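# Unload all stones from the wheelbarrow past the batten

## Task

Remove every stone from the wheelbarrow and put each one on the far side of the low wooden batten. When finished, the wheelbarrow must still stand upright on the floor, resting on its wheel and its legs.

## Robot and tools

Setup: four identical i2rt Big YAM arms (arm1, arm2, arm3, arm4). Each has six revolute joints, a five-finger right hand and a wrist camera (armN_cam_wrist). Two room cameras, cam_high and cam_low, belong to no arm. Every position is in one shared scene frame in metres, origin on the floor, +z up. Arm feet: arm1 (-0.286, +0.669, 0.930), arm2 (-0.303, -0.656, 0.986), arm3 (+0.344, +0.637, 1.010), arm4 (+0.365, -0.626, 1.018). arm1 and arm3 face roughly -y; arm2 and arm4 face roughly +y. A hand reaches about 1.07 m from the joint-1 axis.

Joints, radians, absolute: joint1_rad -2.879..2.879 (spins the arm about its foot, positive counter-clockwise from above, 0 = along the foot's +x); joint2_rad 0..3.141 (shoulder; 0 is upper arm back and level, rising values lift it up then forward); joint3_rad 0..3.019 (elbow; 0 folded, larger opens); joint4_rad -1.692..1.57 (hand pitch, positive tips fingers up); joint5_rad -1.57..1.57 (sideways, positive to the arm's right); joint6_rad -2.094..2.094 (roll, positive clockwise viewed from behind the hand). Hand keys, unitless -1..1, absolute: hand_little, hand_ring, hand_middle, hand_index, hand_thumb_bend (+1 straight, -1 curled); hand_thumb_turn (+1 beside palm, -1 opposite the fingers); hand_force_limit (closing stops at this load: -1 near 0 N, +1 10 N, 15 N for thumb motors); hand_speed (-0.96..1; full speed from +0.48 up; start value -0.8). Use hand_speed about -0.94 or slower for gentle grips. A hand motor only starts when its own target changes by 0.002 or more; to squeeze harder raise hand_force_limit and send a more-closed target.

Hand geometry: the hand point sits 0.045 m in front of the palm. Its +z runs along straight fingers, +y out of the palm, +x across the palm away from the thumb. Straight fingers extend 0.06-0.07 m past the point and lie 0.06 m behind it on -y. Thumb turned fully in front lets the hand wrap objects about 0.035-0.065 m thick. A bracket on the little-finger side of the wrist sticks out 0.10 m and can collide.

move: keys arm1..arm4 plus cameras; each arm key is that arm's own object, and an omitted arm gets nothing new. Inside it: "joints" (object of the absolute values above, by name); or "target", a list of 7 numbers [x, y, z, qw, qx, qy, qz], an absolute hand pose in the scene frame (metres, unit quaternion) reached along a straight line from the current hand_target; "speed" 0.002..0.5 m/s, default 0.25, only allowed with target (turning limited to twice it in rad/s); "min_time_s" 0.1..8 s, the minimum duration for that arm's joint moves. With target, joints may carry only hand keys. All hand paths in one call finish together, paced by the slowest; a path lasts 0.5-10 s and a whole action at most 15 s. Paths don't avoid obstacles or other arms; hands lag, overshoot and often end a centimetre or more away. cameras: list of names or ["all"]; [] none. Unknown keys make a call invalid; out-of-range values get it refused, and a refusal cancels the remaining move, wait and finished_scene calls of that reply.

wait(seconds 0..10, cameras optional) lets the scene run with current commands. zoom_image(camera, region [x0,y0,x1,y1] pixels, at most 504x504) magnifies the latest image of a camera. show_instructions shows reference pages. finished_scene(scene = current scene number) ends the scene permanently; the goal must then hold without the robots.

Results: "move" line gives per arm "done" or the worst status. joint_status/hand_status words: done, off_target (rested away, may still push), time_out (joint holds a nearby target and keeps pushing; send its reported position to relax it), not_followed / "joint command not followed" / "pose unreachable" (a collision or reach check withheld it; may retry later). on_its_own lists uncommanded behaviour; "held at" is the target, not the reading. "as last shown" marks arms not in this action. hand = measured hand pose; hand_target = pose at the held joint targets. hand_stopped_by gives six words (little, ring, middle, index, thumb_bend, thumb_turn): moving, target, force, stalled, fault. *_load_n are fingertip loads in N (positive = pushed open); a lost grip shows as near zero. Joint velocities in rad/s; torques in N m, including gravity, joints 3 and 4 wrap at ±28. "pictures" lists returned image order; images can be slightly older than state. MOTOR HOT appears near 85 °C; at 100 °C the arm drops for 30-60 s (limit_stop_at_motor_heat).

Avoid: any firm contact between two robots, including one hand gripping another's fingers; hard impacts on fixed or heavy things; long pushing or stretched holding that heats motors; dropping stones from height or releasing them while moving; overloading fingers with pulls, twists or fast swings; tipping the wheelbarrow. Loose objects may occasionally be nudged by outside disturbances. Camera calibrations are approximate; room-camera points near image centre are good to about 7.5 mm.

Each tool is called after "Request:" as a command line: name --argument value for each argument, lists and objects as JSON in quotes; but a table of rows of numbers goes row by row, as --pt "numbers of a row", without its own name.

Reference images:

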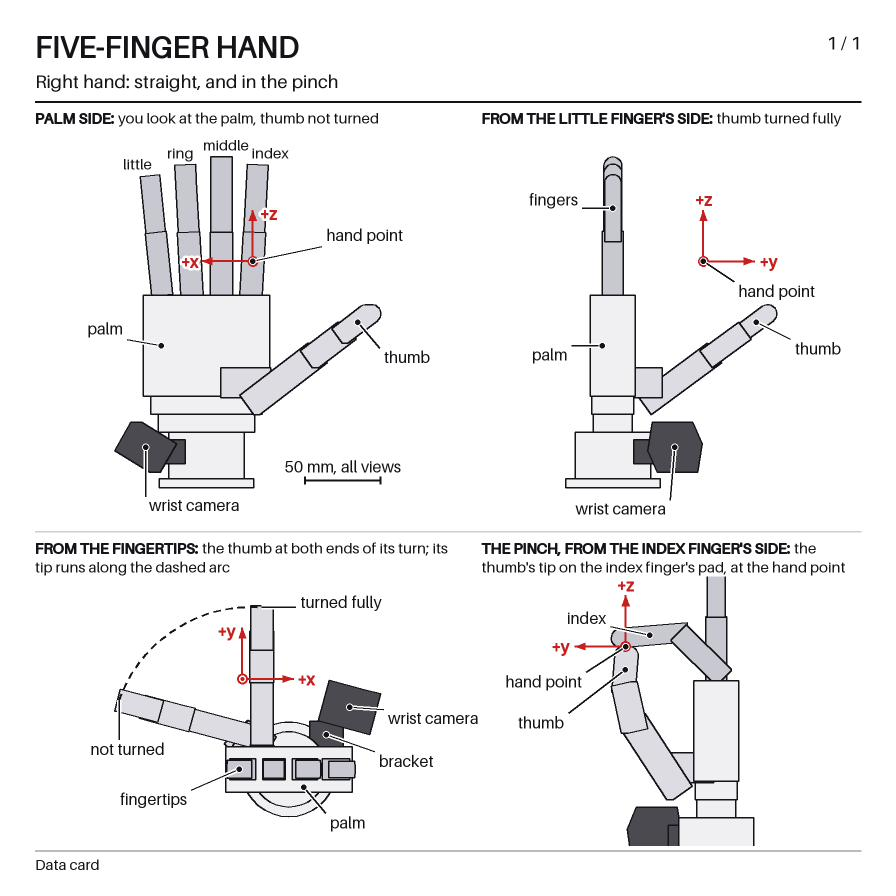

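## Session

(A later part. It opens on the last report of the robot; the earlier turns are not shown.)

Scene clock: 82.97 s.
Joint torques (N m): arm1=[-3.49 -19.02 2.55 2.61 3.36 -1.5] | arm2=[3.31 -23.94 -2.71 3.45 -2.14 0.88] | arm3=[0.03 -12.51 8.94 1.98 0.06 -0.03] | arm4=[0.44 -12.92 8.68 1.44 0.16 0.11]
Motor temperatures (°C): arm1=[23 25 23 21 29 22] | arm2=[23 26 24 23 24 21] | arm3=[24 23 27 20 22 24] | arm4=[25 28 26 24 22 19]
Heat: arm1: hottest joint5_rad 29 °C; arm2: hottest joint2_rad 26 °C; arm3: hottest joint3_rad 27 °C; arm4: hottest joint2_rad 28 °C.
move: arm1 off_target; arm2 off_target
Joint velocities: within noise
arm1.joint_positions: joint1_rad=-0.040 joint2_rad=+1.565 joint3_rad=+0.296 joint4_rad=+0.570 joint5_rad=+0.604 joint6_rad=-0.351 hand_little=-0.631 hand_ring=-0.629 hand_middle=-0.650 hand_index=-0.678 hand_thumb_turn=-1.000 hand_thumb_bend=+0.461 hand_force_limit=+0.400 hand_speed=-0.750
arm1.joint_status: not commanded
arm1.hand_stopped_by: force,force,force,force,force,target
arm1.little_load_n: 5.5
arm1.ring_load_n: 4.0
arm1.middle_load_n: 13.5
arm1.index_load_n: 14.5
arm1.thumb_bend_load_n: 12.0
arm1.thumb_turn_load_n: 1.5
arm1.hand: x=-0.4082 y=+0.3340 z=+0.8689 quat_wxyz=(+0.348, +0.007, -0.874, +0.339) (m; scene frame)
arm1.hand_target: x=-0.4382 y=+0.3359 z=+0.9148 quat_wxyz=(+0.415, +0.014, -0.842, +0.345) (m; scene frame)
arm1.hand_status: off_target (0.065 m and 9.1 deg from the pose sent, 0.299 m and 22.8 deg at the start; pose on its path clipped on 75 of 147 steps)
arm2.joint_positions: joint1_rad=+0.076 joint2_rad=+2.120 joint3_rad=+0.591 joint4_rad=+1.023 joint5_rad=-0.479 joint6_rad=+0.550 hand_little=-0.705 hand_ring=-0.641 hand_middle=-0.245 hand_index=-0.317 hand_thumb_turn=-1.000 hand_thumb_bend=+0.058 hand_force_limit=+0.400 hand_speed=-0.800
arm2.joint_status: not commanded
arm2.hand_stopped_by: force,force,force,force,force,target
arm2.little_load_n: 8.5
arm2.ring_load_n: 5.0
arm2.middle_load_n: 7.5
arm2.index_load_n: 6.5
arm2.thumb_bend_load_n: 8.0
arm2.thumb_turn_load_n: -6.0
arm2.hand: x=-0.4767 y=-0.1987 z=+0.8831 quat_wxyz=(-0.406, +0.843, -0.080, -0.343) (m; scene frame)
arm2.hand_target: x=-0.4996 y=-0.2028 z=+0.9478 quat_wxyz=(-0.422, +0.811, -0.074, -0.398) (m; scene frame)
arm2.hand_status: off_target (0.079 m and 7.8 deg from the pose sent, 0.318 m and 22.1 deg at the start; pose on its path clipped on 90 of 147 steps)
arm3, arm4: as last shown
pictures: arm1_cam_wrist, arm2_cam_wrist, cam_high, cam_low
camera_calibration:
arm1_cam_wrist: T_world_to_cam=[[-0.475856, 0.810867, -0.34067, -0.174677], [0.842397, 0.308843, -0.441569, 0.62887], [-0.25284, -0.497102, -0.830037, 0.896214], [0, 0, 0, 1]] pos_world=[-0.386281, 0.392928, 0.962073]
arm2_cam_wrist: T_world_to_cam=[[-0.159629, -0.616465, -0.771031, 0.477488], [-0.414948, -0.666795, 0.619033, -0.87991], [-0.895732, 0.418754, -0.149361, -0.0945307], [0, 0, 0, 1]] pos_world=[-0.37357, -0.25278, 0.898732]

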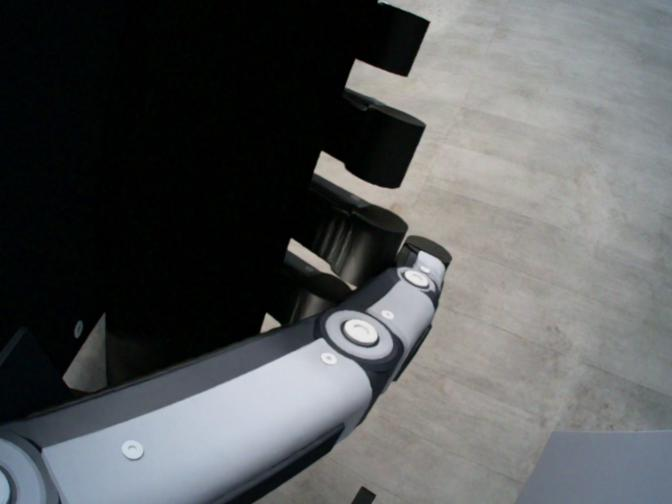

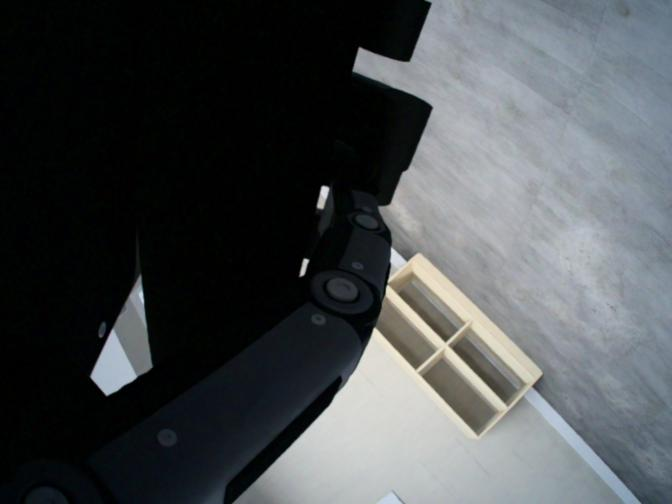

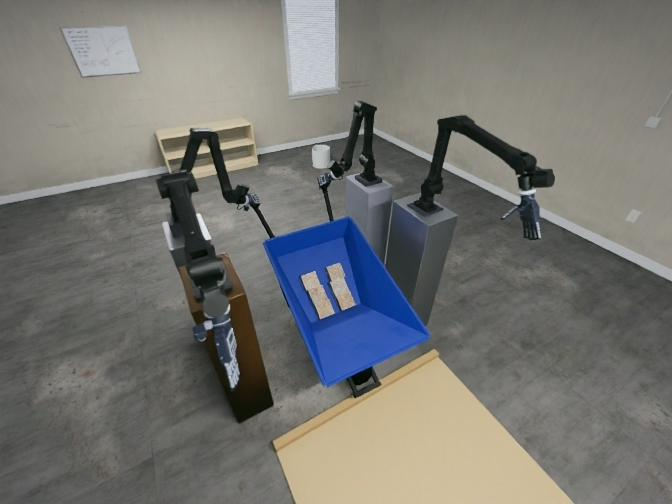

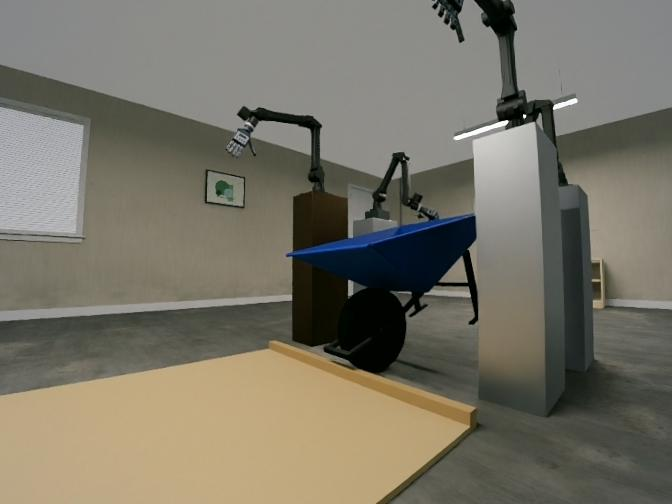

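Request:
move --arm1 '{"target": [-0.287, 0.328, 1.08, 0.4940, 0.1036, -0.7598, 0.4094], "speed": 0.12}' --arm2 '{"target": [-0.333, -0.208, 1.122, 0.4718, -0.7295, 0.1528, 0.4717], "speed": 0.12}' --cameras '["arm1_cam_wrist", "arm2_cam_wrist", "cam_high", "cam_low"]'

Scene clock: 86.87 s.
Joint torques (N m): arm1=[1.67 -14.8 11.15 -0.75 4.64 -2.2] | arm2=[-0.09 -22.83 2.76 2.5 -2.98 1.5] | arm3=[-0.15 -12.81 8.91 2.02 0.05 -0.03] | arm4=[0.32 -13.33 8.75 1.37 0.16 0.11]
Motor temperatures (°C): arm1=[23 25 23 21 34 22] | arm2=[23 26 24 23 26 21] | arm3=[24 23 27 20 22 24] | arm4=[25 28 26 24 22 19]
Heat: arm1: hottest joint5_rad 34 °C; arm2: hottest joint2_rad 26 °C; arm3: hottest joint3_rad 27 °C; arm4: hottest joint2_rad 28 °C.
move: arm1 off_target; arm2 off_target
Joint velocities: within noise
arm1.joint_positions: joint1_rad=+0.528 joint2_rad=+1.187 joint3_rad=+0.441 joint4_rad=-0.029 joint5_rad=+1.129 joint6_rad=-0.140 hand_little=-0.630 hand_ring=-0.629 hand_middle=-0.650 hand_index=-0.680 hand_thumb_turn=-1.000 hand_thumb_bend=+0.461 hand_force_limit=+0.400 hand_speed=-0.750
arm1.joint_status: not commanded
arm1.hand_stopped_by: force,force,force,force,force,target
arm1.little_load_n: 17.0
arm1.ring_load_n: 6.0
arm1.middle_load_n: 12.5
arm1.index_load_n: 0.0
arm1.thumb_bend_load_n: 12.0
arm1.thumb_turn_load_n: 1.0
arm1.hand: x=-0.2800 y=+0.3206 z=+1.0063 quat_wxyz=(+0.426, +0.057, -0.803, +0.412) (m; scene frame)
arm1.hand_target: x=-0.2878 y=+0.3221 z=+1.0684 quat_wxyz=(+0.490, +0.089, -0.769, +0.401) (m; scene frame)
arm1.hand_status: off_target (0.074 m and 10.7 deg from the pose sent, 0.243 m and 25.3 deg at the start)
arm2.joint_positions: joint1_rad=-0.358 joint2_rad=+1.740 joint3_rad=+0.531 joint4_rad=+0.830 joint5_rad=-0.887 joint6_rad=+0.632 hand_little=-0.705 hand_ring=-0.641 hand_middle=-0.245 hand_index=-0.317 hand_thumb_turn=-1.000 hand_thumb_bend=+0.058 hand_force_limit=+0.400 hand_speed=-0.800
arm2.joint_status: not commanded
arm2.hand_stopped_by: force,force,force,force,force,target
arm2.little_load_n: 6.0
arm2.ring_load_n: 9.0
arm2.middle_load_n: 7.0
arm2.index_load_n: 6.5
arm2.thumb_bend_load_n: 8.5
arm2.thumb_turn_load_n: -6.5
arm2.hand: x=-0.3327 y=-0.1999 z=+1.0368 quat_wxyz=(-0.455, +0.774, -0.143, -0.417) (m; scene frame)
arm2.hand_target: x=-0.3351 y=-0.2058 z=+1.1089 quat_wxyz=(-0.466, +0.738, -0.144, -0.467) (m; scene frame)
arm2.hand_status: off_target (0.086 m and 8.3 deg from the pose sent, 0.279 m and 22.7 deg at the start; pose on its path clipped on 9 of 107 steps)
arm3, arm4: as last shown
pictures: arm1_cam_wrist, arm2_cam_wrist, cam_high, cam_low
camera_calibration:
arm1_cam_wrist: T_world_to_cam=[[-0.616446, 0.715737, -0.328198, -0.0775788], [0.694699, 0.298166, -0.654592, 0.762076], [-0.370659, -0.63152, -0.681025, 0.896162], [0, 0, 0, 1]] pos_world=[-0.245066, 0.394245, 1.0837]
arm2_cam_wrist: T_world_to_cam=[[-0.37971, -0.508465, -0.772841, 0.568423], [-0.340779, -0.699785, 0.62783, -0.907195], [-0.860052, 0.501761, 0.0924411, -0.164262], [0, 0, 0, 1]] pos_world=[-0.234591, -0.263398, 1.02405]

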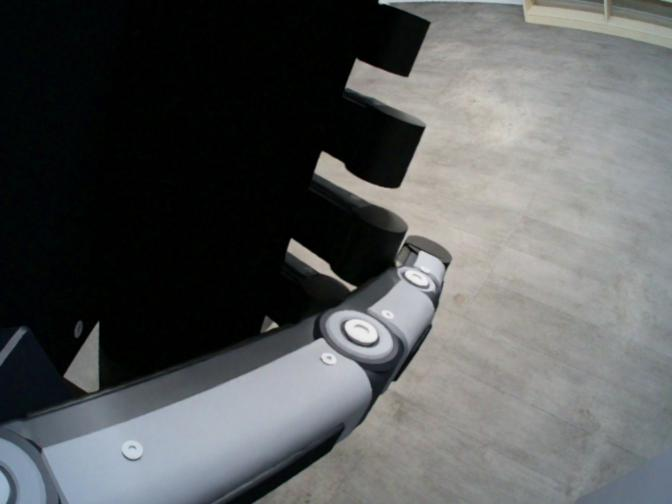

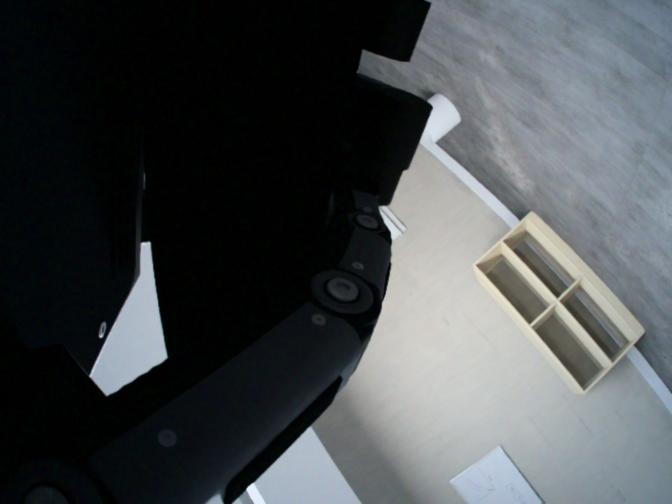

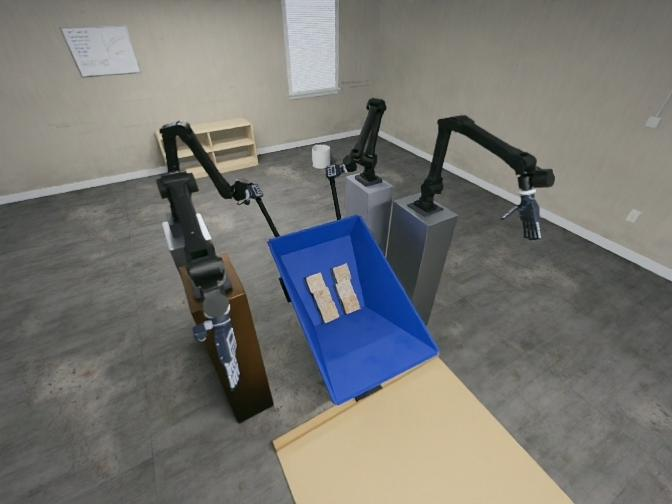

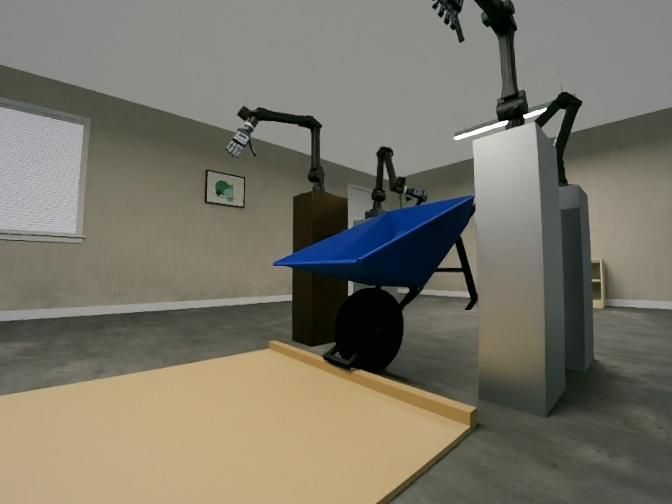

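Request:
move --arm1 '{"target": [-0.107, 0.322, 1.205, 0.5550, 0.1977, -0.6696, 0.4522], "speed": 0.12}' --arm2 '{"target": [-0.142, -0.212, 1.25, 0.5031, -0.6401, 0.2362, 0.5309], "speed": 0.12}' --cameras '["arm1_cam_wrist", "arm2_cam_wrist", "cam_high", "cam_low"]'

Scene clock: 93.83 s.
Joint torques (N m): arm1=[8.76 -17.14 14.74 -6.71 3.76 -2.39] | arm2=[-5.54 -20.31 9.4 1.87 -1.48 2.33] | arm3=[-0.03 -12.57 8.94 1.96 0.04 -0.02] | arm4=[0.44 -13.27 8.73 1.36 0.16 0.09]
Motor temperatures (°C): arm1=[23 25 25 21 44 25] | arm2=[23 26 25 23 26 24] | arm3=[24 23 27 20 22 24] | arm4=[25 28 26 24 22 19]
Heat: arm1: hottest joint5_rad 44 °C; arm2: hottest joint2_rad 26 °C; arm3: hottest joint3_rad 27 °C; arm4: hottest joint2_rad 28 °C.
move: arm1 off_target; arm2 off_target
Joint velocities: within noise
arm1.joint_positions: joint1_rad=+0.859 joint2_rad=+1.549 joint3_rad=+0.977 joint4_rad=-1.564 joint5_rad=+1.493 joint6_rad=+1.194 hand_little=-0.601 hand_ring=-0.629 hand_middle=-0.650 hand_index=-0.680 hand_thumb_turn=-1.000 hand_thumb_bend=+0.461 hand_force_limit=+0.400 hand_speed=-0.750
arm1.joint_status: not commanded
arm1.hand_stopped_by: force,force,force,force,force,target
arm1.little_load_n: 28.5
arm1.ring_load_n: 2.5
arm1.middle_load_n: 12.5
arm1.index_load_n: 0.0
arm1.thumb_bend_load_n: 12.0
arm1.thumb_turn_load_n: 1.0
arm1.hand: x=-0.1670 y=+0.3117 z=+1.0956 quat_wxyz=(+0.518, +0.068, -0.726, +0.447) (m; scene frame)
arm1.hand_target: x=-0.1258 y=+0.3161 z=+1.1733 quat_wxyz=(+0.544, +0.183, -0.679, +0.457) (m; scene frame)
arm1.hand_status: off_target (0.125 m and 16.8 deg from the pose sent, 0.264 m and 27.2 deg at the start; pose on its path clipped on 155 of 196 steps; a joint's target at an end of its range on 136 of 196 steps)
arm2.joint_positions: joint1_rad=-0.668 joint2_rad=+1.674 joint3_rad=+0.694 joint4_rad=+0.783 joint5_rad=-1.209 joint6_rad=+0.843 hand_little=-0.705 hand_ring=-0.641 hand_middle=-0.245 hand_index=-0.317 hand_thumb_turn=-1.000 hand_thumb_bend=+0.058 hand_force_limit=+0.400 hand_speed=-0.800
arm2.joint_status: not commanded
arm2.hand_stopped_by: force,force,force,force,force,target
arm2.little_load_n: 2.0
arm2.ring_load_n: 13.0
arm2.middle_load_n: 7.0
arm2.index_load_n: 6.0
arm2.thumb_bend_load_n: 9.5
arm2.thumb_turn_load_n: -7.0
arm2.hand: x=-0.2046 y=-0.2011 z=+1.1362 quat_wxyz=(-0.482, +0.712, -0.173, -0.480) (m; scene frame)
arm2.hand_target: x=-0.1629 y=-0.2090 z=+1.2146 quat_wxyz=(-0.486, +0.675, -0.224, -0.507) (m; scene frame)
arm2.hand_status: off_target (0.130 m and 12.6 deg from the pose sent, 0.286 m and 23.5 deg at the start; pose on its path clipped on 178 of 196 steps)
arm3, arm4: as last shown
pictures: arm1_cam_wrist, arm2_cam_wrist, cam_high, cam_low
camera_calibration:
arm1_cam_wrist: T_world_to_cam=[[-0.669139, 0.691344, -0.272574, -0.0342696], [0.53674, 0.195933, -0.820683, 0.932234], [-0.513968, -0.695452, -0.502178, 0.793359], [0, 0, 0, 1]] pos_world=[-0.115537, 0.39278, 1.15413]
arm2_cam_wrist: T_world_to_cam=[[-0.522286, -0.425862, -0.738823, 0.642066], [-0.25788, -0.746942, 0.612842, -0.902329], [-0.812844, 0.510607, 0.280296, -0.264725], [0, 0, 0, 1]] pos_world=[-0.112531, -0.265386, 1.10156]

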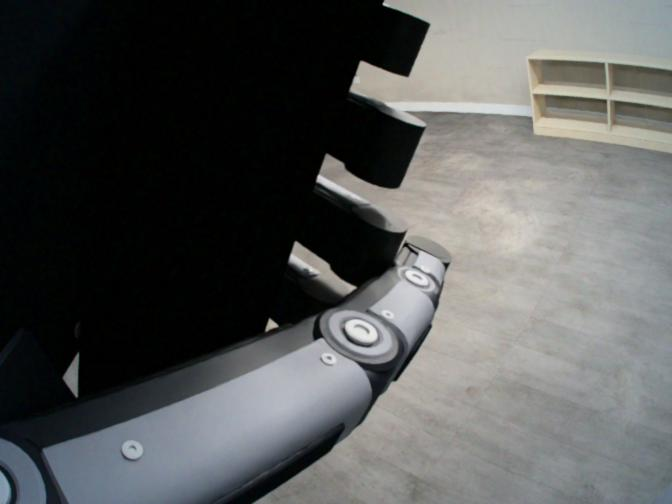

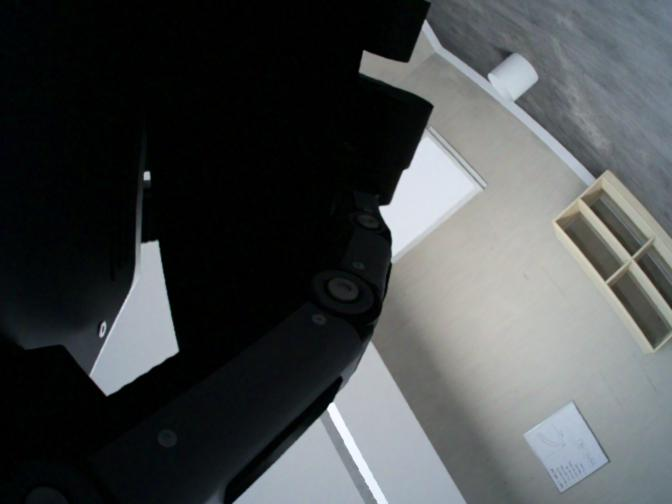

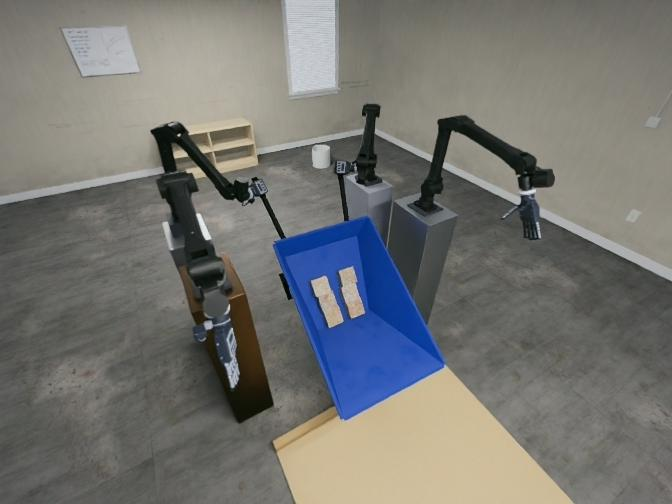

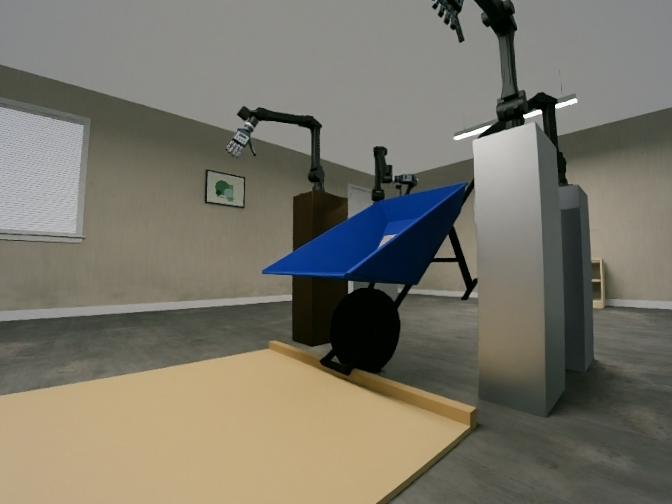

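Request:
move --arm1 '{"joints": {"joint4_rad": -0.1, "joint6_rad": -0.27}, "min_time_s": 3}' --cameras '["arm1_cam_wrist", "cam_high"]'

Scene clock: 100.53 s.
Joint torques (N m): arm1=[10.46 -9.93 19.79 5.6 0.49 0.12] | arm2=[1.49 -16.79 10.62 1.78 1.53 2.12] | arm3=[-0.15 -12.69 8.87 1.99 0.06 -0.04] | arm4=[0.26 -12.98 8.76 1.43 0.17 0.1]
Motor temperatures (°C): arm1=[23 25 28 21 39 24] | arm2=[23 26 26 23 26 26] | arm3=[24 23 27 20 22 24] | arm4=[25 28 26 24 22 19]
Heat: arm1: hottest joint5_rad 39 °C; arm2: hottest joint2_rad 26 °C; arm3: hottest joint3_rad 27 °C; arm4: hottest joint2_rad 28 °C.
move: arm1 time_out
Joint velocities: within noise
arm1.joint_positions: joint1_rad=+0.840 joint2_rad=+1.470 joint3_rad=+0.858 joint4_rad=-0.199 joint5_rad=+1.584 joint6_rad=-0.276 hand_little=-0.522 hand_ring=-0.627 hand_middle=-0.650 hand_index=-0.680 hand_thumb_turn=-1.000 hand_thumb_bend=+0.462 hand_force_limit=+0.400 hand_speed=-0.750
arm1.joint_status: joint4_rad time_out (moved +1.365 of +1.464); the others done
arm1.hand_stopped_by: force,force,force,force,force,target
arm1.little_load_n: 28.5
arm1.ring_load_n: 18.5
arm1.middle_load_n: 7.0
arm1.index_load_n: 0.0
arm1.thumb_bend_load_n: 16.5
arm1.thumb_turn_load_n: -6.5
arm1.on_its_own: joint1_rad reads +0.840 and still pushes toward +0.967 since a time_out; joint3_rad reads +0.858 and still pushes toward +1.015 since a time_out; joint4_rad reads -0.199 and still pushes toward -0.100 since a time_out
arm1.hand: x=-0.1410 y=+0.2715 z=+1.1141 quat_wxyz=(+0.567, +0.121, -0.693, +0.429) (m; scene frame)
arm1.hand_target: x=-0.0423 y=+0.2579 z=+1.1621 quat_wxyz=(+0.478, +0.081, -0.700, +0.524) (m; scene frame)
arm1.hand_status: not commanded
arm2, arm3, arm4: as last shown
arm2.joint_positions: joint1_rad=-0.760 joint2_rad=+1.639 joint3_rad=+0.681 joint4_rad=+0.783 joint5_rad=-1.290 joint6_rad=+0.867 hand_little=-0.706 hand_ring=-0.641 hand_middle=-0.245 hand_index=-0.317 hand_thumb_turn=-1.000 hand_thumb_bend=+0.059 hand_force_limit=+0.400 hand_speed=-0.800
arm2.little_load_n: 1.0
arm2.ring_load_n: 10.0
arm2.middle_load_n: 5.0
arm2.index_load_n: 2.0
arm2.thumb_bend_load_n: 13.5
arm2.thumb_turn_load_n: -7.5
arm2.hand: x=-0.1785 y=-0.2280 z=+1.1508 quat_wxyz=(-0.489, +0.703, -0.180, -0.484) (m; scene frame)
arm2.hand_target: x=-0.1628 y=-0.2090 z=+1.2146 quat_wxyz=(-0.486, +0.675, -0.224, -0.507) (m; scene frame)
pictures: arm1_cam_wrist, cam_high
camera_calibration:
arm1_cam_wrist: T_world_to_cam=[[-0.713104, 0.688108, -0.134128, -0.143597], [0.400101, 0.242353, -0.883846, 0.97973], [-0.575675, -0.683939, -0.448136, 0.715878], [0, 0, 0, 1]] pos_world=[-0.0822768, 0.350986, 1.16748]

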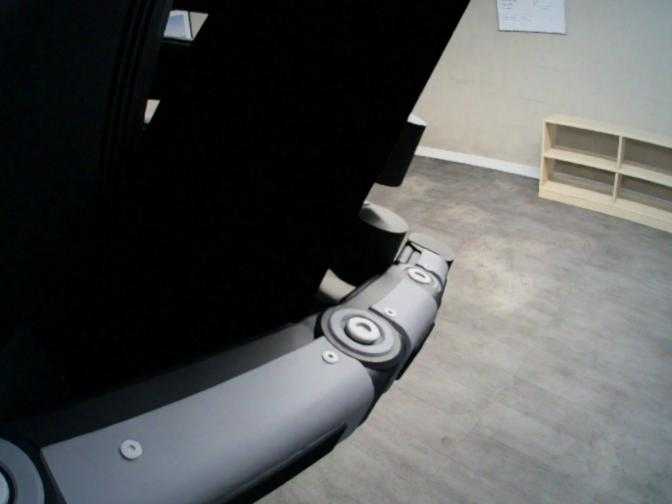

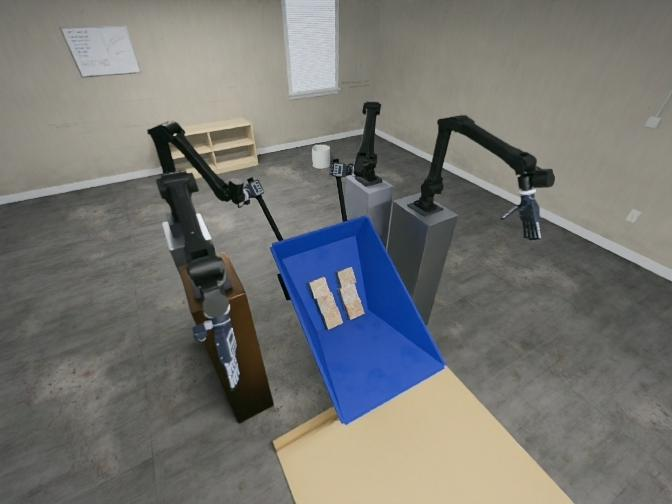

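Request:
move --arm1 '{"target": [-0.13, 0.305, 1.18, 0.4212, 0.3274, -0.5025, 0.6802], "speed": 0.2}' --arm2 '{"target": [-0.15, -0.209, 1.225, 0.6214, -0.5691, 0.2940, 0.4518], "speed": 0.2}' --cameras '["arm1_cam_wrist", "arm2_cam_wrist", "cam_high"]'

Scene clock: 105.63 s.
Joint torques (N m): arm1=[4.42 -13.22 8.99 7.68 -0.51 -1.63] | arm2=[-6.59 -19.43 4.51 5.04 0.71 2.11] | arm3=[-0.03 -12.63 8.94 2.02 0.07 -0.04] | arm4=[-0.09 -13.1 8.76 1.46 0.15 0.12]
Motor temperatures (°C): arm1=[23 25 29 21 36 24] | arm2=[23 26 26 23 25 27] | arm3=[24 23 27 20 22 24] | arm4=[25 28 26 24 22 19]
Heat: arm1: hottest joint5_rad 36 °C; arm2: hottest joint6_rad 27 °C; arm3: hottest joint3_rad 27 °C; arm4: hottest joint2_rad 28 °C.
move: arm1 off_target; arm2 off_target
Joint velocities: within noise
arm1.joint_positions: joint1_rad=+0.806 joint2_rad=+1.209 joint3_rad=+0.266 joint4_rad=+1.073 joint5_rad=+0.819 joint6_rad=-1.233 hand_little=-0.525 hand_ring=-0.628 hand_middle=-0.650 hand_index=-0.678 hand_thumb_turn=-1.000 hand_thumb_bend=+0.462 hand_force_limit=+0.400 hand_speed=-0.750
arm1.joint_status: not commanded
arm1.hand_stopped_by: force,force,force,force,force,target
arm1.little_load_n: 0.0
arm1.ring_load_n: 13.0
arm1.middle_load_n: 12.5
arm1.index_load_n: 9.5
arm1.thumb_bend_load_n: 12.5
arm1.thumb_turn_load_n: 0.0
arm1.hand: x=-0.1552 y=+0.2962 z=+1.1002 quat_wxyz=(+0.408, +0.359, -0.574, +0.613) (m; scene frame)
arm1.hand_target: x=-0.1357 y=+0.3020 z=+1.1725 quat_wxyz=(+0.414, +0.326, -0.518, +0.674) (m; scene frame)
arm1.hand_status: off_target (0.084 m and 11.9 deg from the pose sent, 0.075 m and 46.6 deg at the start; pose on its path clipped on 86 of 134 steps)
arm2.joint_positions: joint1_rad=-0.622 joint2_rad=+1.695 joint3_rad=+0.554 joint4_rad=+1.184 joint5_rad=-0.905 joint6_rad=+1.023 hand_little=-0.705 hand_ring=-0.641 hand_middle=-0.245 hand_index=-0.317 hand_thumb_turn=-1.000 hand_thumb_bend=+0.059 hand_force_limit=+0.400 hand_speed=-0.800
arm2.joint_status: not commanded
arm2.hand_stopped_by: force,force,force,force,force,target
arm2.little_load_n: 7.5
arm2.ring_load_n: 11.0
arm2.middle_load_n: 6.5
arm2.index_load_n: 3.0
arm2.thumb_bend_load_n: 11.5
arm2.thumb_turn_load_n: -7.5
arm2.hand: x=-0.2065 y=-0.1882 z=+1.1377 quat_wxyz=(-0.577, +0.656, -0.240, -0.422) (m; scene frame)
arm2.hand_target: x=-0.1607 y=-0.2051 z=+1.2112 quat_wxyz=(-0.614, +0.590, -0.284, -0.441) (m; scene frame)
arm2.hand_status: off_target (0.106 m and 13.2 deg from the pose sent, 0.082 m and 25.6 deg at the start; pose on its path clipped on 79 of 134 steps)
arm3, arm4: as last shown
pictures: arm1_cam_wrist, arm2_cam_wrist, cam_high
camera_calibration:
arm1_cam_wrist: T_world_to_cam=[[-0.99553, 0.0391884, -0.0859315, -0.0772816], [0.0943884, 0.381203, -0.91966, 0.918027], [-0.00328274, -0.923661, -0.383198, 0.806761], [0, 0, 0, 1]] pos_world=[-0.160939, 0.398248, 1.14678]
arm2_cam_wrist: T_world_to_cam=[[-0.60697, -0.196416, -0.77007, 0.708995], [-0.449109, -0.714646, 0.536267, -0.840276], [-0.655659, 0.671344, 0.345556, -0.284803], [0, 0, 0, 1]] pos_world=[-0.133771, -0.27004, 1.095]

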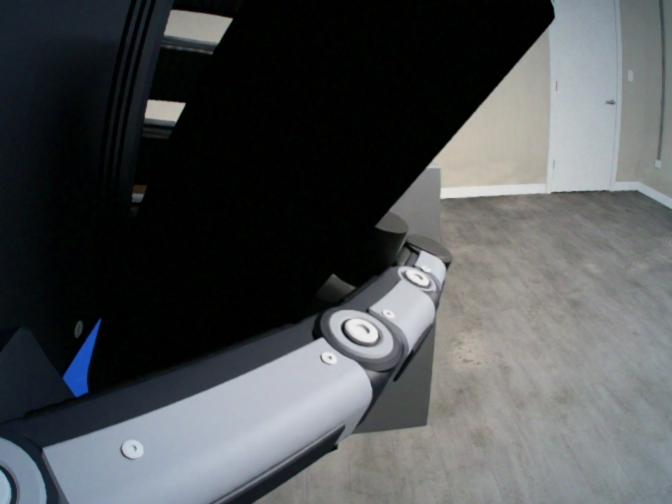

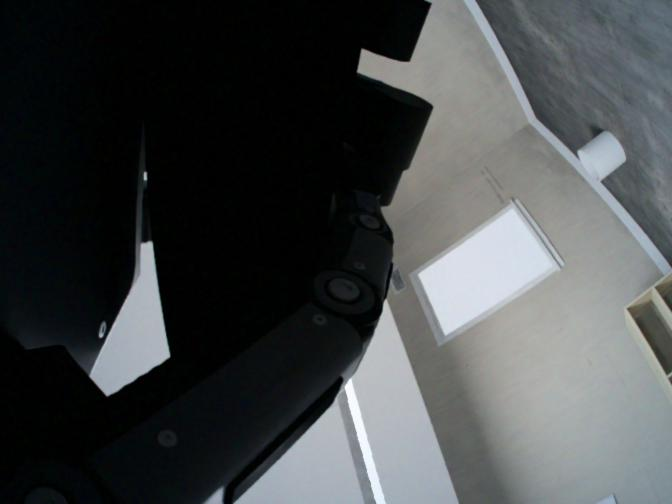

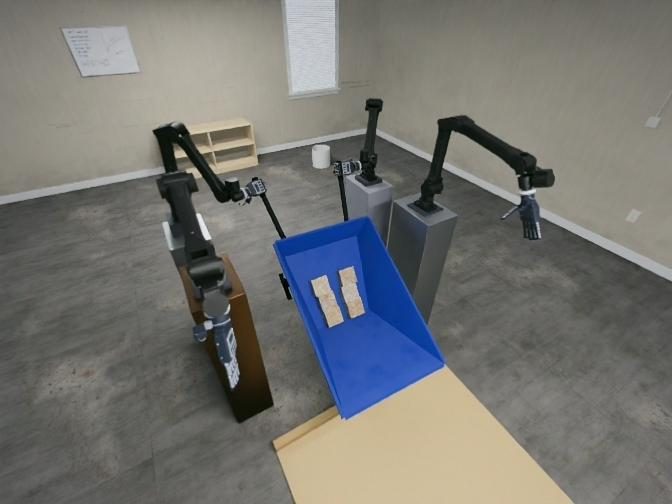

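Request:
move --arm1 '{"target": [0.10, 0.303, 1.275, 0.4770, 0.4105, -0.4520, 0.6321], "speed": 0.15}' --arm2 '{"target": [0.06, -0.210, 1.325, 0.6123, -0.4889, 0.3764, 0.4942], "speed": 0.15}' --cameras '["arm1_cam_wrist", "arm2_cam_wrist", "cam_high", "cam_low"]'

Scene clock: 109.37 s.
Joint torques (N m): arm1=[11.52 -6.89 13.05 2.91 -2.37 -2.72] | arm2=[-8.41 -14.8 5.6 2.56 2.91 2.67] | arm3=[-0.15 -12.81 8.92 2 0.05 -0.03] | arm4=[0.15 -13.1 8.75 1.42 0.16 0.12]
Motor temperatures (°C): arm1=[23 25 29 21 35 24] | arm2=[23 26 26 23 26 28] | arm3=[24 23 27 20 22 24] | arm4=[25 28 26 24 22 19]
Heat: arm1: hottest joint5_rad 35 °C; arm2: hottest joint6_rad 28 °C; arm3: hottest joint3_rad 27 °C; arm4: hottest joint2_rad 28 °C.
move: arm1 off_target; arm2 off_target
Joint velocities: within noise
arm1.joint_positions: joint1_rad=+0.868 joint2_rad=+1.336 joint3_rad=+0.284 joint4_rad=+1.286 joint5_rad=+0.938 joint6_rad=-1.364 hand_little=-0.525 hand_ring=-0.613 hand_middle=-0.649 hand_index=-0.679 hand_thumb_turn=-1.000 hand_thumb_bend=+0.462 hand_force_limit=+0.400 hand_speed=-0.750
arm1.joint_status: not commanded
arm1.hand_stopped_by: force,force,force,force,force,target
arm1.little_load_n: 0.0
arm1.ring_load_n: 30.5
arm1.middle_load_n: 20.0
arm1.index_load_n: 3.5
arm1.thumb_bend_load_n: 12.5
arm1.thumb_turn_load_n: 1.5
arm1.hand: x=-0.1502 y=+0.3018 z=+1.1024 quat_wxyz=(+0.448, +0.341, -0.563, +0.605) (m; scene frame)
arm1.hand_target: x=-0.0758 y=+0.3065 z=+1.1577 quat_wxyz=(+0.458, +0.408, -0.472, +0.633) (m; scene frame)
arm1.hand_status: off_target (0.304 m and 15.7 deg from the pose sent, 0.310 m and 17.3 deg at the start; pose on its path clipped on 77 of 84 steps)
arm2.joint_positions: joint1_rad=-0.620 joint2_rad=+1.796 joint3_rad=+0.563 joint4_rad=+1.438 joint5_rad=-0.862 joint6_rad=+1.167 hand_little=-0.705 hand_ring=-0.640 hand_middle=-0.245 hand_index=-0.317 hand_thumb_turn=-1.000 hand_thumb_bend=+0.059 hand_force_limit=+0.400 hand_speed=-0.800
arm2.joint_status: not commanded
arm2.hand_stopped_by: force,force,force,force,force,target
arm2.little_load_n: 2.5
arm2.ring_load_n: 14.0
arm2.middle_load_n: 6.5
arm2.index_load_n: 3.0
arm2.thumb_bend_load_n: 13.5
arm2.thumb_turn_load_n: -7.0
arm2.hand: x=-0.2004 y=-0.1833 z=+1.1450 quat_wxyz=(-0.608, +0.613, -0.243, -0.441) (m; scene frame)
arm2.hand_target: x=-0.1238 y=-0.1948 z=+1.1978 quat_wxyz=(-0.615, +0.522, -0.352, -0.474) (m; scene frame)
arm2.hand_status: off_target (0.318 m and 21.9 deg from the pose sent, 0.326 m and 26.4 deg at the start; pose on its path clipped on 81 of 84 steps)
arm3, arm4: as last shown
pictures: arm1_cam_wrist, arm2_cam_wrist, cam_high, cam_low
camera_calibration:
arm1_cam_wrist: T_world_to_cam=[[-0.993227, 0.10435, -0.0510976, -0.130089], [0.0831324, 0.330998, -0.939962, 0.953272], [-0.0811715, -0.937844, -0.337431, 0.754991], [0, 0, 0, 1]] pos_world=[-0.147172, 0.406107, 1.14415]
arm2_cam_wrist: T_world_to_cam=[[-0.647983, -0.10471, -0.754423, 0.709949], [-0.44501, -0.751807, 0.486572, -0.787088], [-0.618129, 0.651017, 0.440561, -0.39154], [0, 0, 0, 1]] pos_world=[-0.132249, -0.2625, 1.09107]

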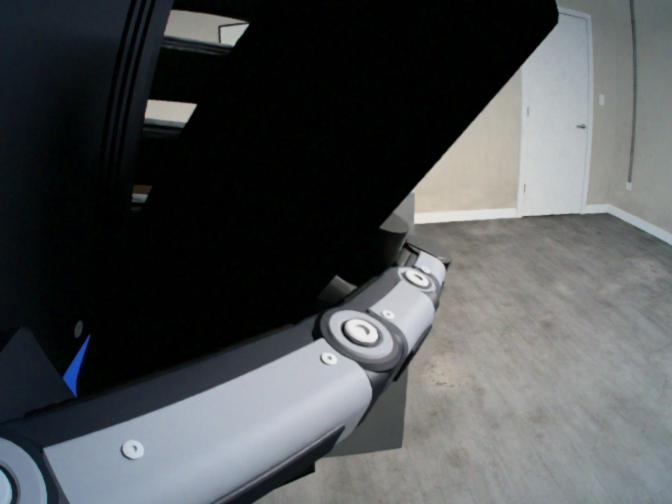

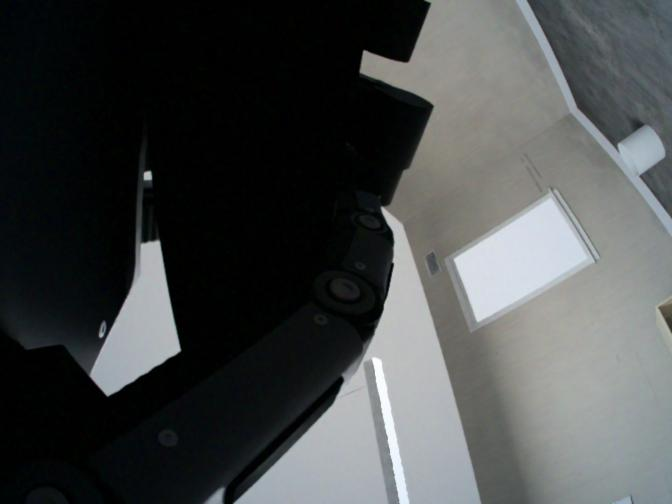

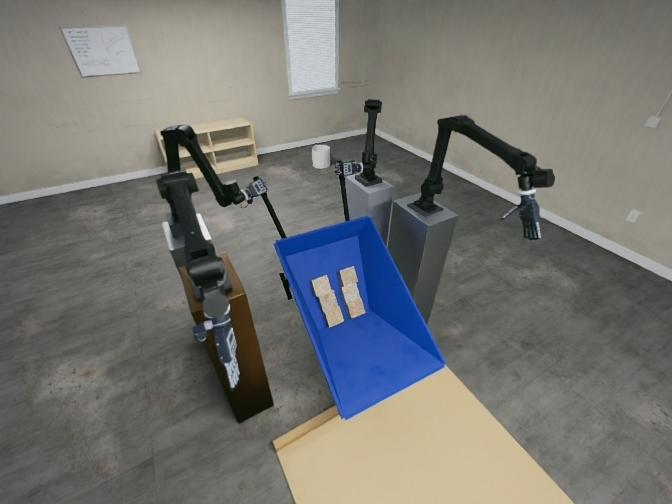

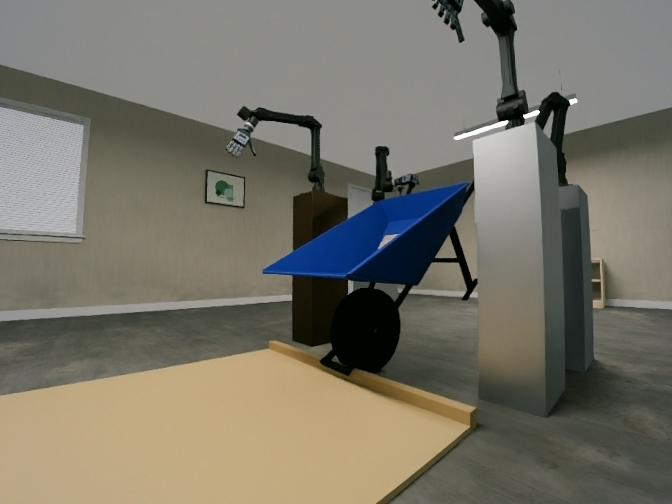

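Request:
move --arm1 '{"target": [-0.125, 0.303, 1.15, 0.4378, 0.3517, -0.4888, 0.6676], "speed": 0.15}' --arm2 '{"target": [-0.175, -0.190, 1.195, 0.6404, -0.5329, 0.3240, 0.4481], "speed": 0.15}' --arm3 '{"joints": {"joint1_rad": -0.4, "joint2_rad": 0.8, "joint3_rad": 1.2, "joint4_rad": -1.5, "joint6_rad": -1.3, "hand_speed": 0, "hand_thumb_turn": -1}, "min_time_s": 4}' --arm4 '{"joints": {"joint1_rad": 0.4, "joint2_rad": 0.8, "joint3_rad": 1.2, "joint4_rad": -1.5, "joint6_rad": 1.3, "hand_speed": 0, "hand_thumb_turn": -1}, "min_time_s": 4}' --cameras '["all"]'

Scene clock: 116.83 s.
Joint torques (N m): arm1=[3.49 -10.58 8.21 5.11 -1.94 -1.27] | arm2=[-3.84 -17.73 1.84 3.49 2.26 1.88] | arm3=[-1.55 -1.9 8.01 0.69 0.01 -0.09] | arm4=[1.49 -1.55 7.79 0.65 0.14 0.25]
Motor temperatures (°C): arm1=[23 25 29 21 34 25] | arm2=[23 26 26 23 28 29] | arm3=[24 23 27 20 22 24] | arm4=[25 28 26 24 22 19]
Heat: arm1: hottest joint5_rad 34 °C; arm2: hottest joint6_rad 29 °C; arm3: hottest joint3_rad 27 °C; arm4: hottest joint2_rad 28 °C.
move: arm1 off_target; arm2 off_target; arm3 done; arm4 done
Joint velocities: arm1=[within noise] | arm2=[within noise] | arm3=[within noise] | arm4=[-0.015 -0.005 0.046 -0.007 -0.007 -0.007]
arm1.joint_positions: joint1_rad=+0.838 joint2_rad=+1.336 joint3_rad=+0.235 joint4_rad=+1.335 joint5_rad=+0.852 joint6_rad=-1.360 hand_little=-0.525 hand_ring=-0.613 hand_middle=-0.649 hand_index=-0.679 hand_thumb_turn=-1.000 hand_thumb_bend=+0.462 hand_force_limit=+0.400 hand_speed=-0.750
arm1.joint_status: not commanded
arm1.hand_stopped_by: force,force,force,force,force,target
arm1.little_load_n: 0.0
arm1.ring_load_n: 15.5
arm1.middle_load_n: 15.5
arm1.index_load_n: 1.5
arm1.thumb_bend_load_n: 12.0
arm1.thumb_turn_load_n: 1.0
arm1.hand: x=-0.1573 y=+0.3037 z=+1.0970 quat_wxyz=(+0.437, +0.355, -0.547, +0.619) (m; scene frame)
arm1.hand_target: x=-0.1288 y=+0.3035 z=+1.1478 quat_wxyz=(+0.436, +0.350, -0.496, +0.665) (m; scene frame)
arm1.hand_status: off_target (0.062 m and 8.7 deg from the pose sent, 0.054 m and 11.3 deg at the start)
arm2.joint_positions: joint1_rad=-0.564 joint2_rad=+1.797 joint3_rad=+0.528 joint4_rad=+1.443 joint5_rad=-0.750 joint6_rad=+1.112 hand_little=-0.705 hand_ring=-0.640 hand_middle=-0.245 hand_index=-0.317 hand_thumb_turn=-1.000 hand_thumb_bend=+0.059 hand_force_limit=+0.400 hand_speed=-0.800
arm2.joint_status: not commanded
arm2.hand_stopped_by: force,force,force,force,force,target
arm2.little_load_n: 3.0
arm2.ring_load_n: 9.5
arm2.middle_load_n: 5.5
arm2.index_load_n: 2.5
arm2.thumb_bend_load_n: 12.5
arm2.thumb_turn_load_n: -7.0
arm2.hand: x=-0.2138 y=-0.1752 z=+1.1360 quat_wxyz=(-0.624, +0.610, -0.256, -0.416) (m; scene frame)
arm2.hand_target: x=-0.1780 y=-0.1888 z=+1.1907 quat_wxyz=(-0.640, +0.542, -0.314, -0.445) (m; scene frame)
arm2.hand_status: off_target (0.072 m and 12.5 deg from the pose sent, 0.056 m and 13.7 deg at the start)
arm3.joint_positions: joint1_rad=-0.386 joint2_rad=+0.806 joint3_rad=+1.211 joint4_rad=-1.487 joint5_rad=-0.042 joint6_rad=-1.294 hand_little=+1.000 hand_ring=+1.000 hand_middle=+1.000 hand_index=+1.000 hand_thumb_turn=-1.000 hand_thumb_bend=+1.000 hand_force_limit=+0.000 hand_speed=+0.000
arm3.joint_status: all done
arm3.hand_stopped_by: target,target,target,target,target,target
arm3.little_load_n: 0.0
arm3.ring_load_n: 0.5
arm3.middle_load_n: 0.0
arm3.index_load_n: 0.0
arm3.thumb_bend_load_n: 0.0
arm3.thumb_turn_load_n: 0.0
arm3.hand: x=+0.2204 y=+0.4223 z=+1.3518 quat_wxyz=(+0.163, +0.446, -0.860, +0.184) (m; scene frame)
arm3.hand_target: x=+0.2193 y=+0.4294 z=+1.3472 quat_wxyz=(+0.158, +0.444, -0.864, +0.177) (m; scene frame)
arm3.hand_status: not commanded
arm4.joint_positions: joint1_rad=+0.391 joint2_rad=+0.807 joint3_rad=+1.204 joint4_rad=-1.492 joint5_rad=+0.053 joint6_rad=+1.286 hand_little=+1.000 hand_ring=+1.000 hand_middle=+1.000 hand_index=+1.000 hand_thumb_turn=-1.000 hand_thumb_bend=+1.000 hand_force_limit=+0.000 hand_speed=+0.000
arm4.joint_status: all done
arm4.hand_stopped_by: target,target,target,target,target,target
arm4.little_load_n: 0.0
arm4.ring_load_n: 0.0
arm4.middle_load_n: 0.0
arm4.index_load_n: 0.0
arm4.thumb_bend_load_n: 0.0
arm4.thumb_turn_load_n: 0.0
arm4.hand: x=+0.2137 y=-0.3647 z=+1.3814 quat_wxyz=(-0.180, +0.862, -0.448, -0.154) (m; scene frame)
arm4.hand_target: x=+0.2128 y=-0.3688 z=+1.3806 quat_wxyz=(-0.177, +0.861, -0.451, -0.154) (m; scene frame)
arm4.hand_status: not commanded
pictures: arm1_cam_wrist, arm2_cam_wrist, arm3_cam_wrist, arm4_cam_wrist, cam_high, cam_low
camera_calibration:
arm1_cam_wrist: T_world_to_cam=[[-0.997867, 0.0500108, -0.0419607, -0.131753], [0.055852, 0.321236, -0.945351, 0.952758], [-0.0337985, -0.945678, -0.323343, 0.748769], [0, 0, 0, 1]] pos_world=[-0.159378, 0.408624, 1.13727]
arm2_cam_wrist: T_world_to_cam=[[-0.63868, -0.0663121, -0.76661, 0.717957], [-0.499115, -0.722557, 0.478326, -0.779593], [-0.585638, 0.688123, 0.428386, -0.373914], [0, 0, 0, 1]] pos_world=[-0.14954, -0.258393, 1.08347]
arm3_cam_wrist: T_world_to_cam=[[-0.935247, 0.347264, -0.0687073, 0.155307], [0.34487, 0.937597, 0.0444622, -0.532039], [0.0798599, 0.017888, -0.996646, 1.43621], [0, 0, 0, 1]] pos_world=[0.21404, 0.419214, 1.46572]
arm4_cam_wrist: T_world_to_cam=[[-0.610897, -0.715088, -0.339786, 0.341381], [-0.589145, 0.123898, 0.798472, -0.941552], [-0.528879, 0.687967, -0.496979, 1.16382], [0, 0, 0, 1]] pos_world=[0.269358, -0.439898, 1.44619]

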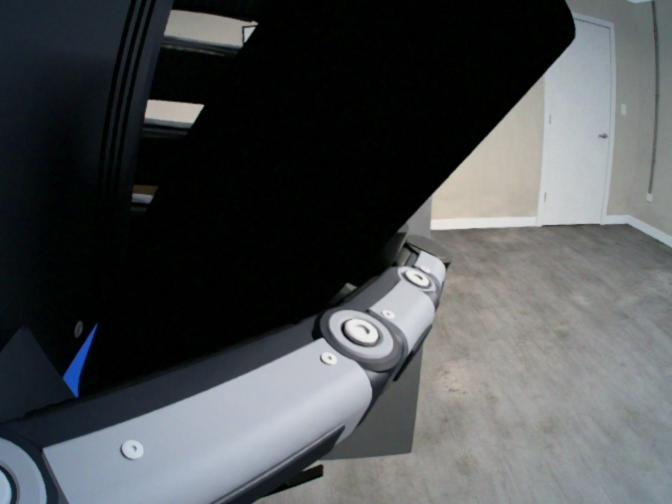

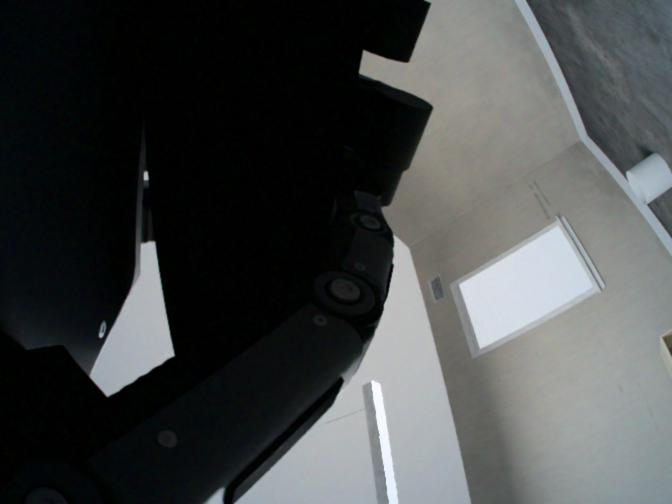

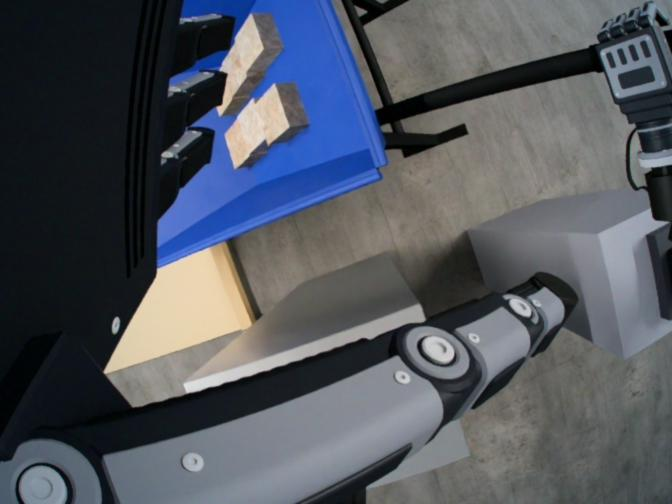

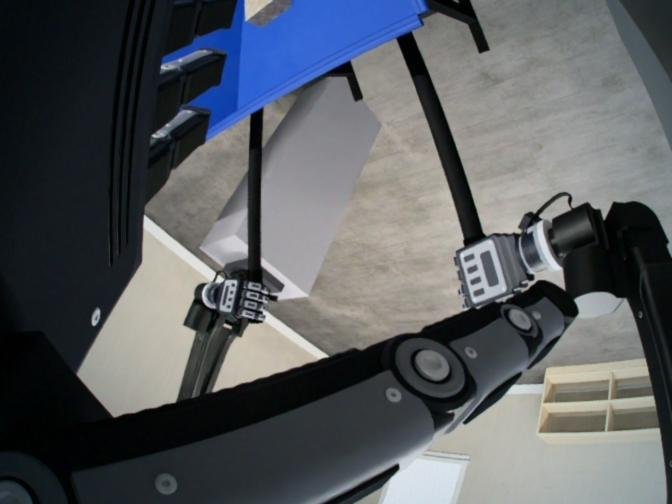

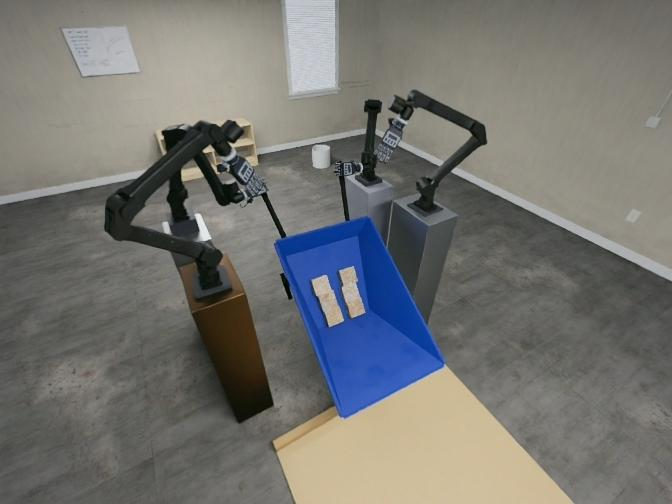

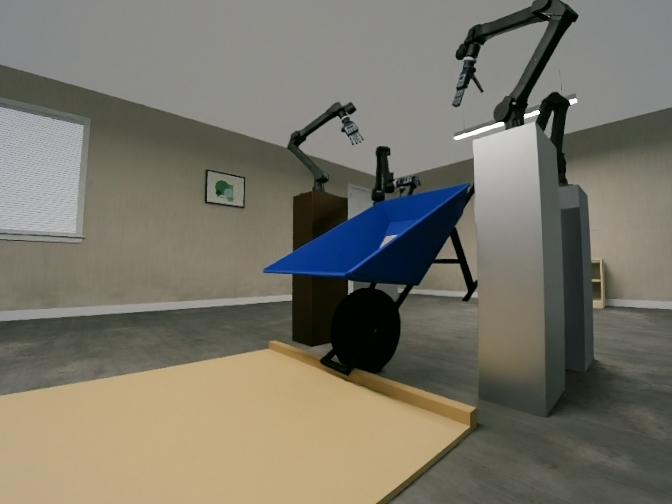

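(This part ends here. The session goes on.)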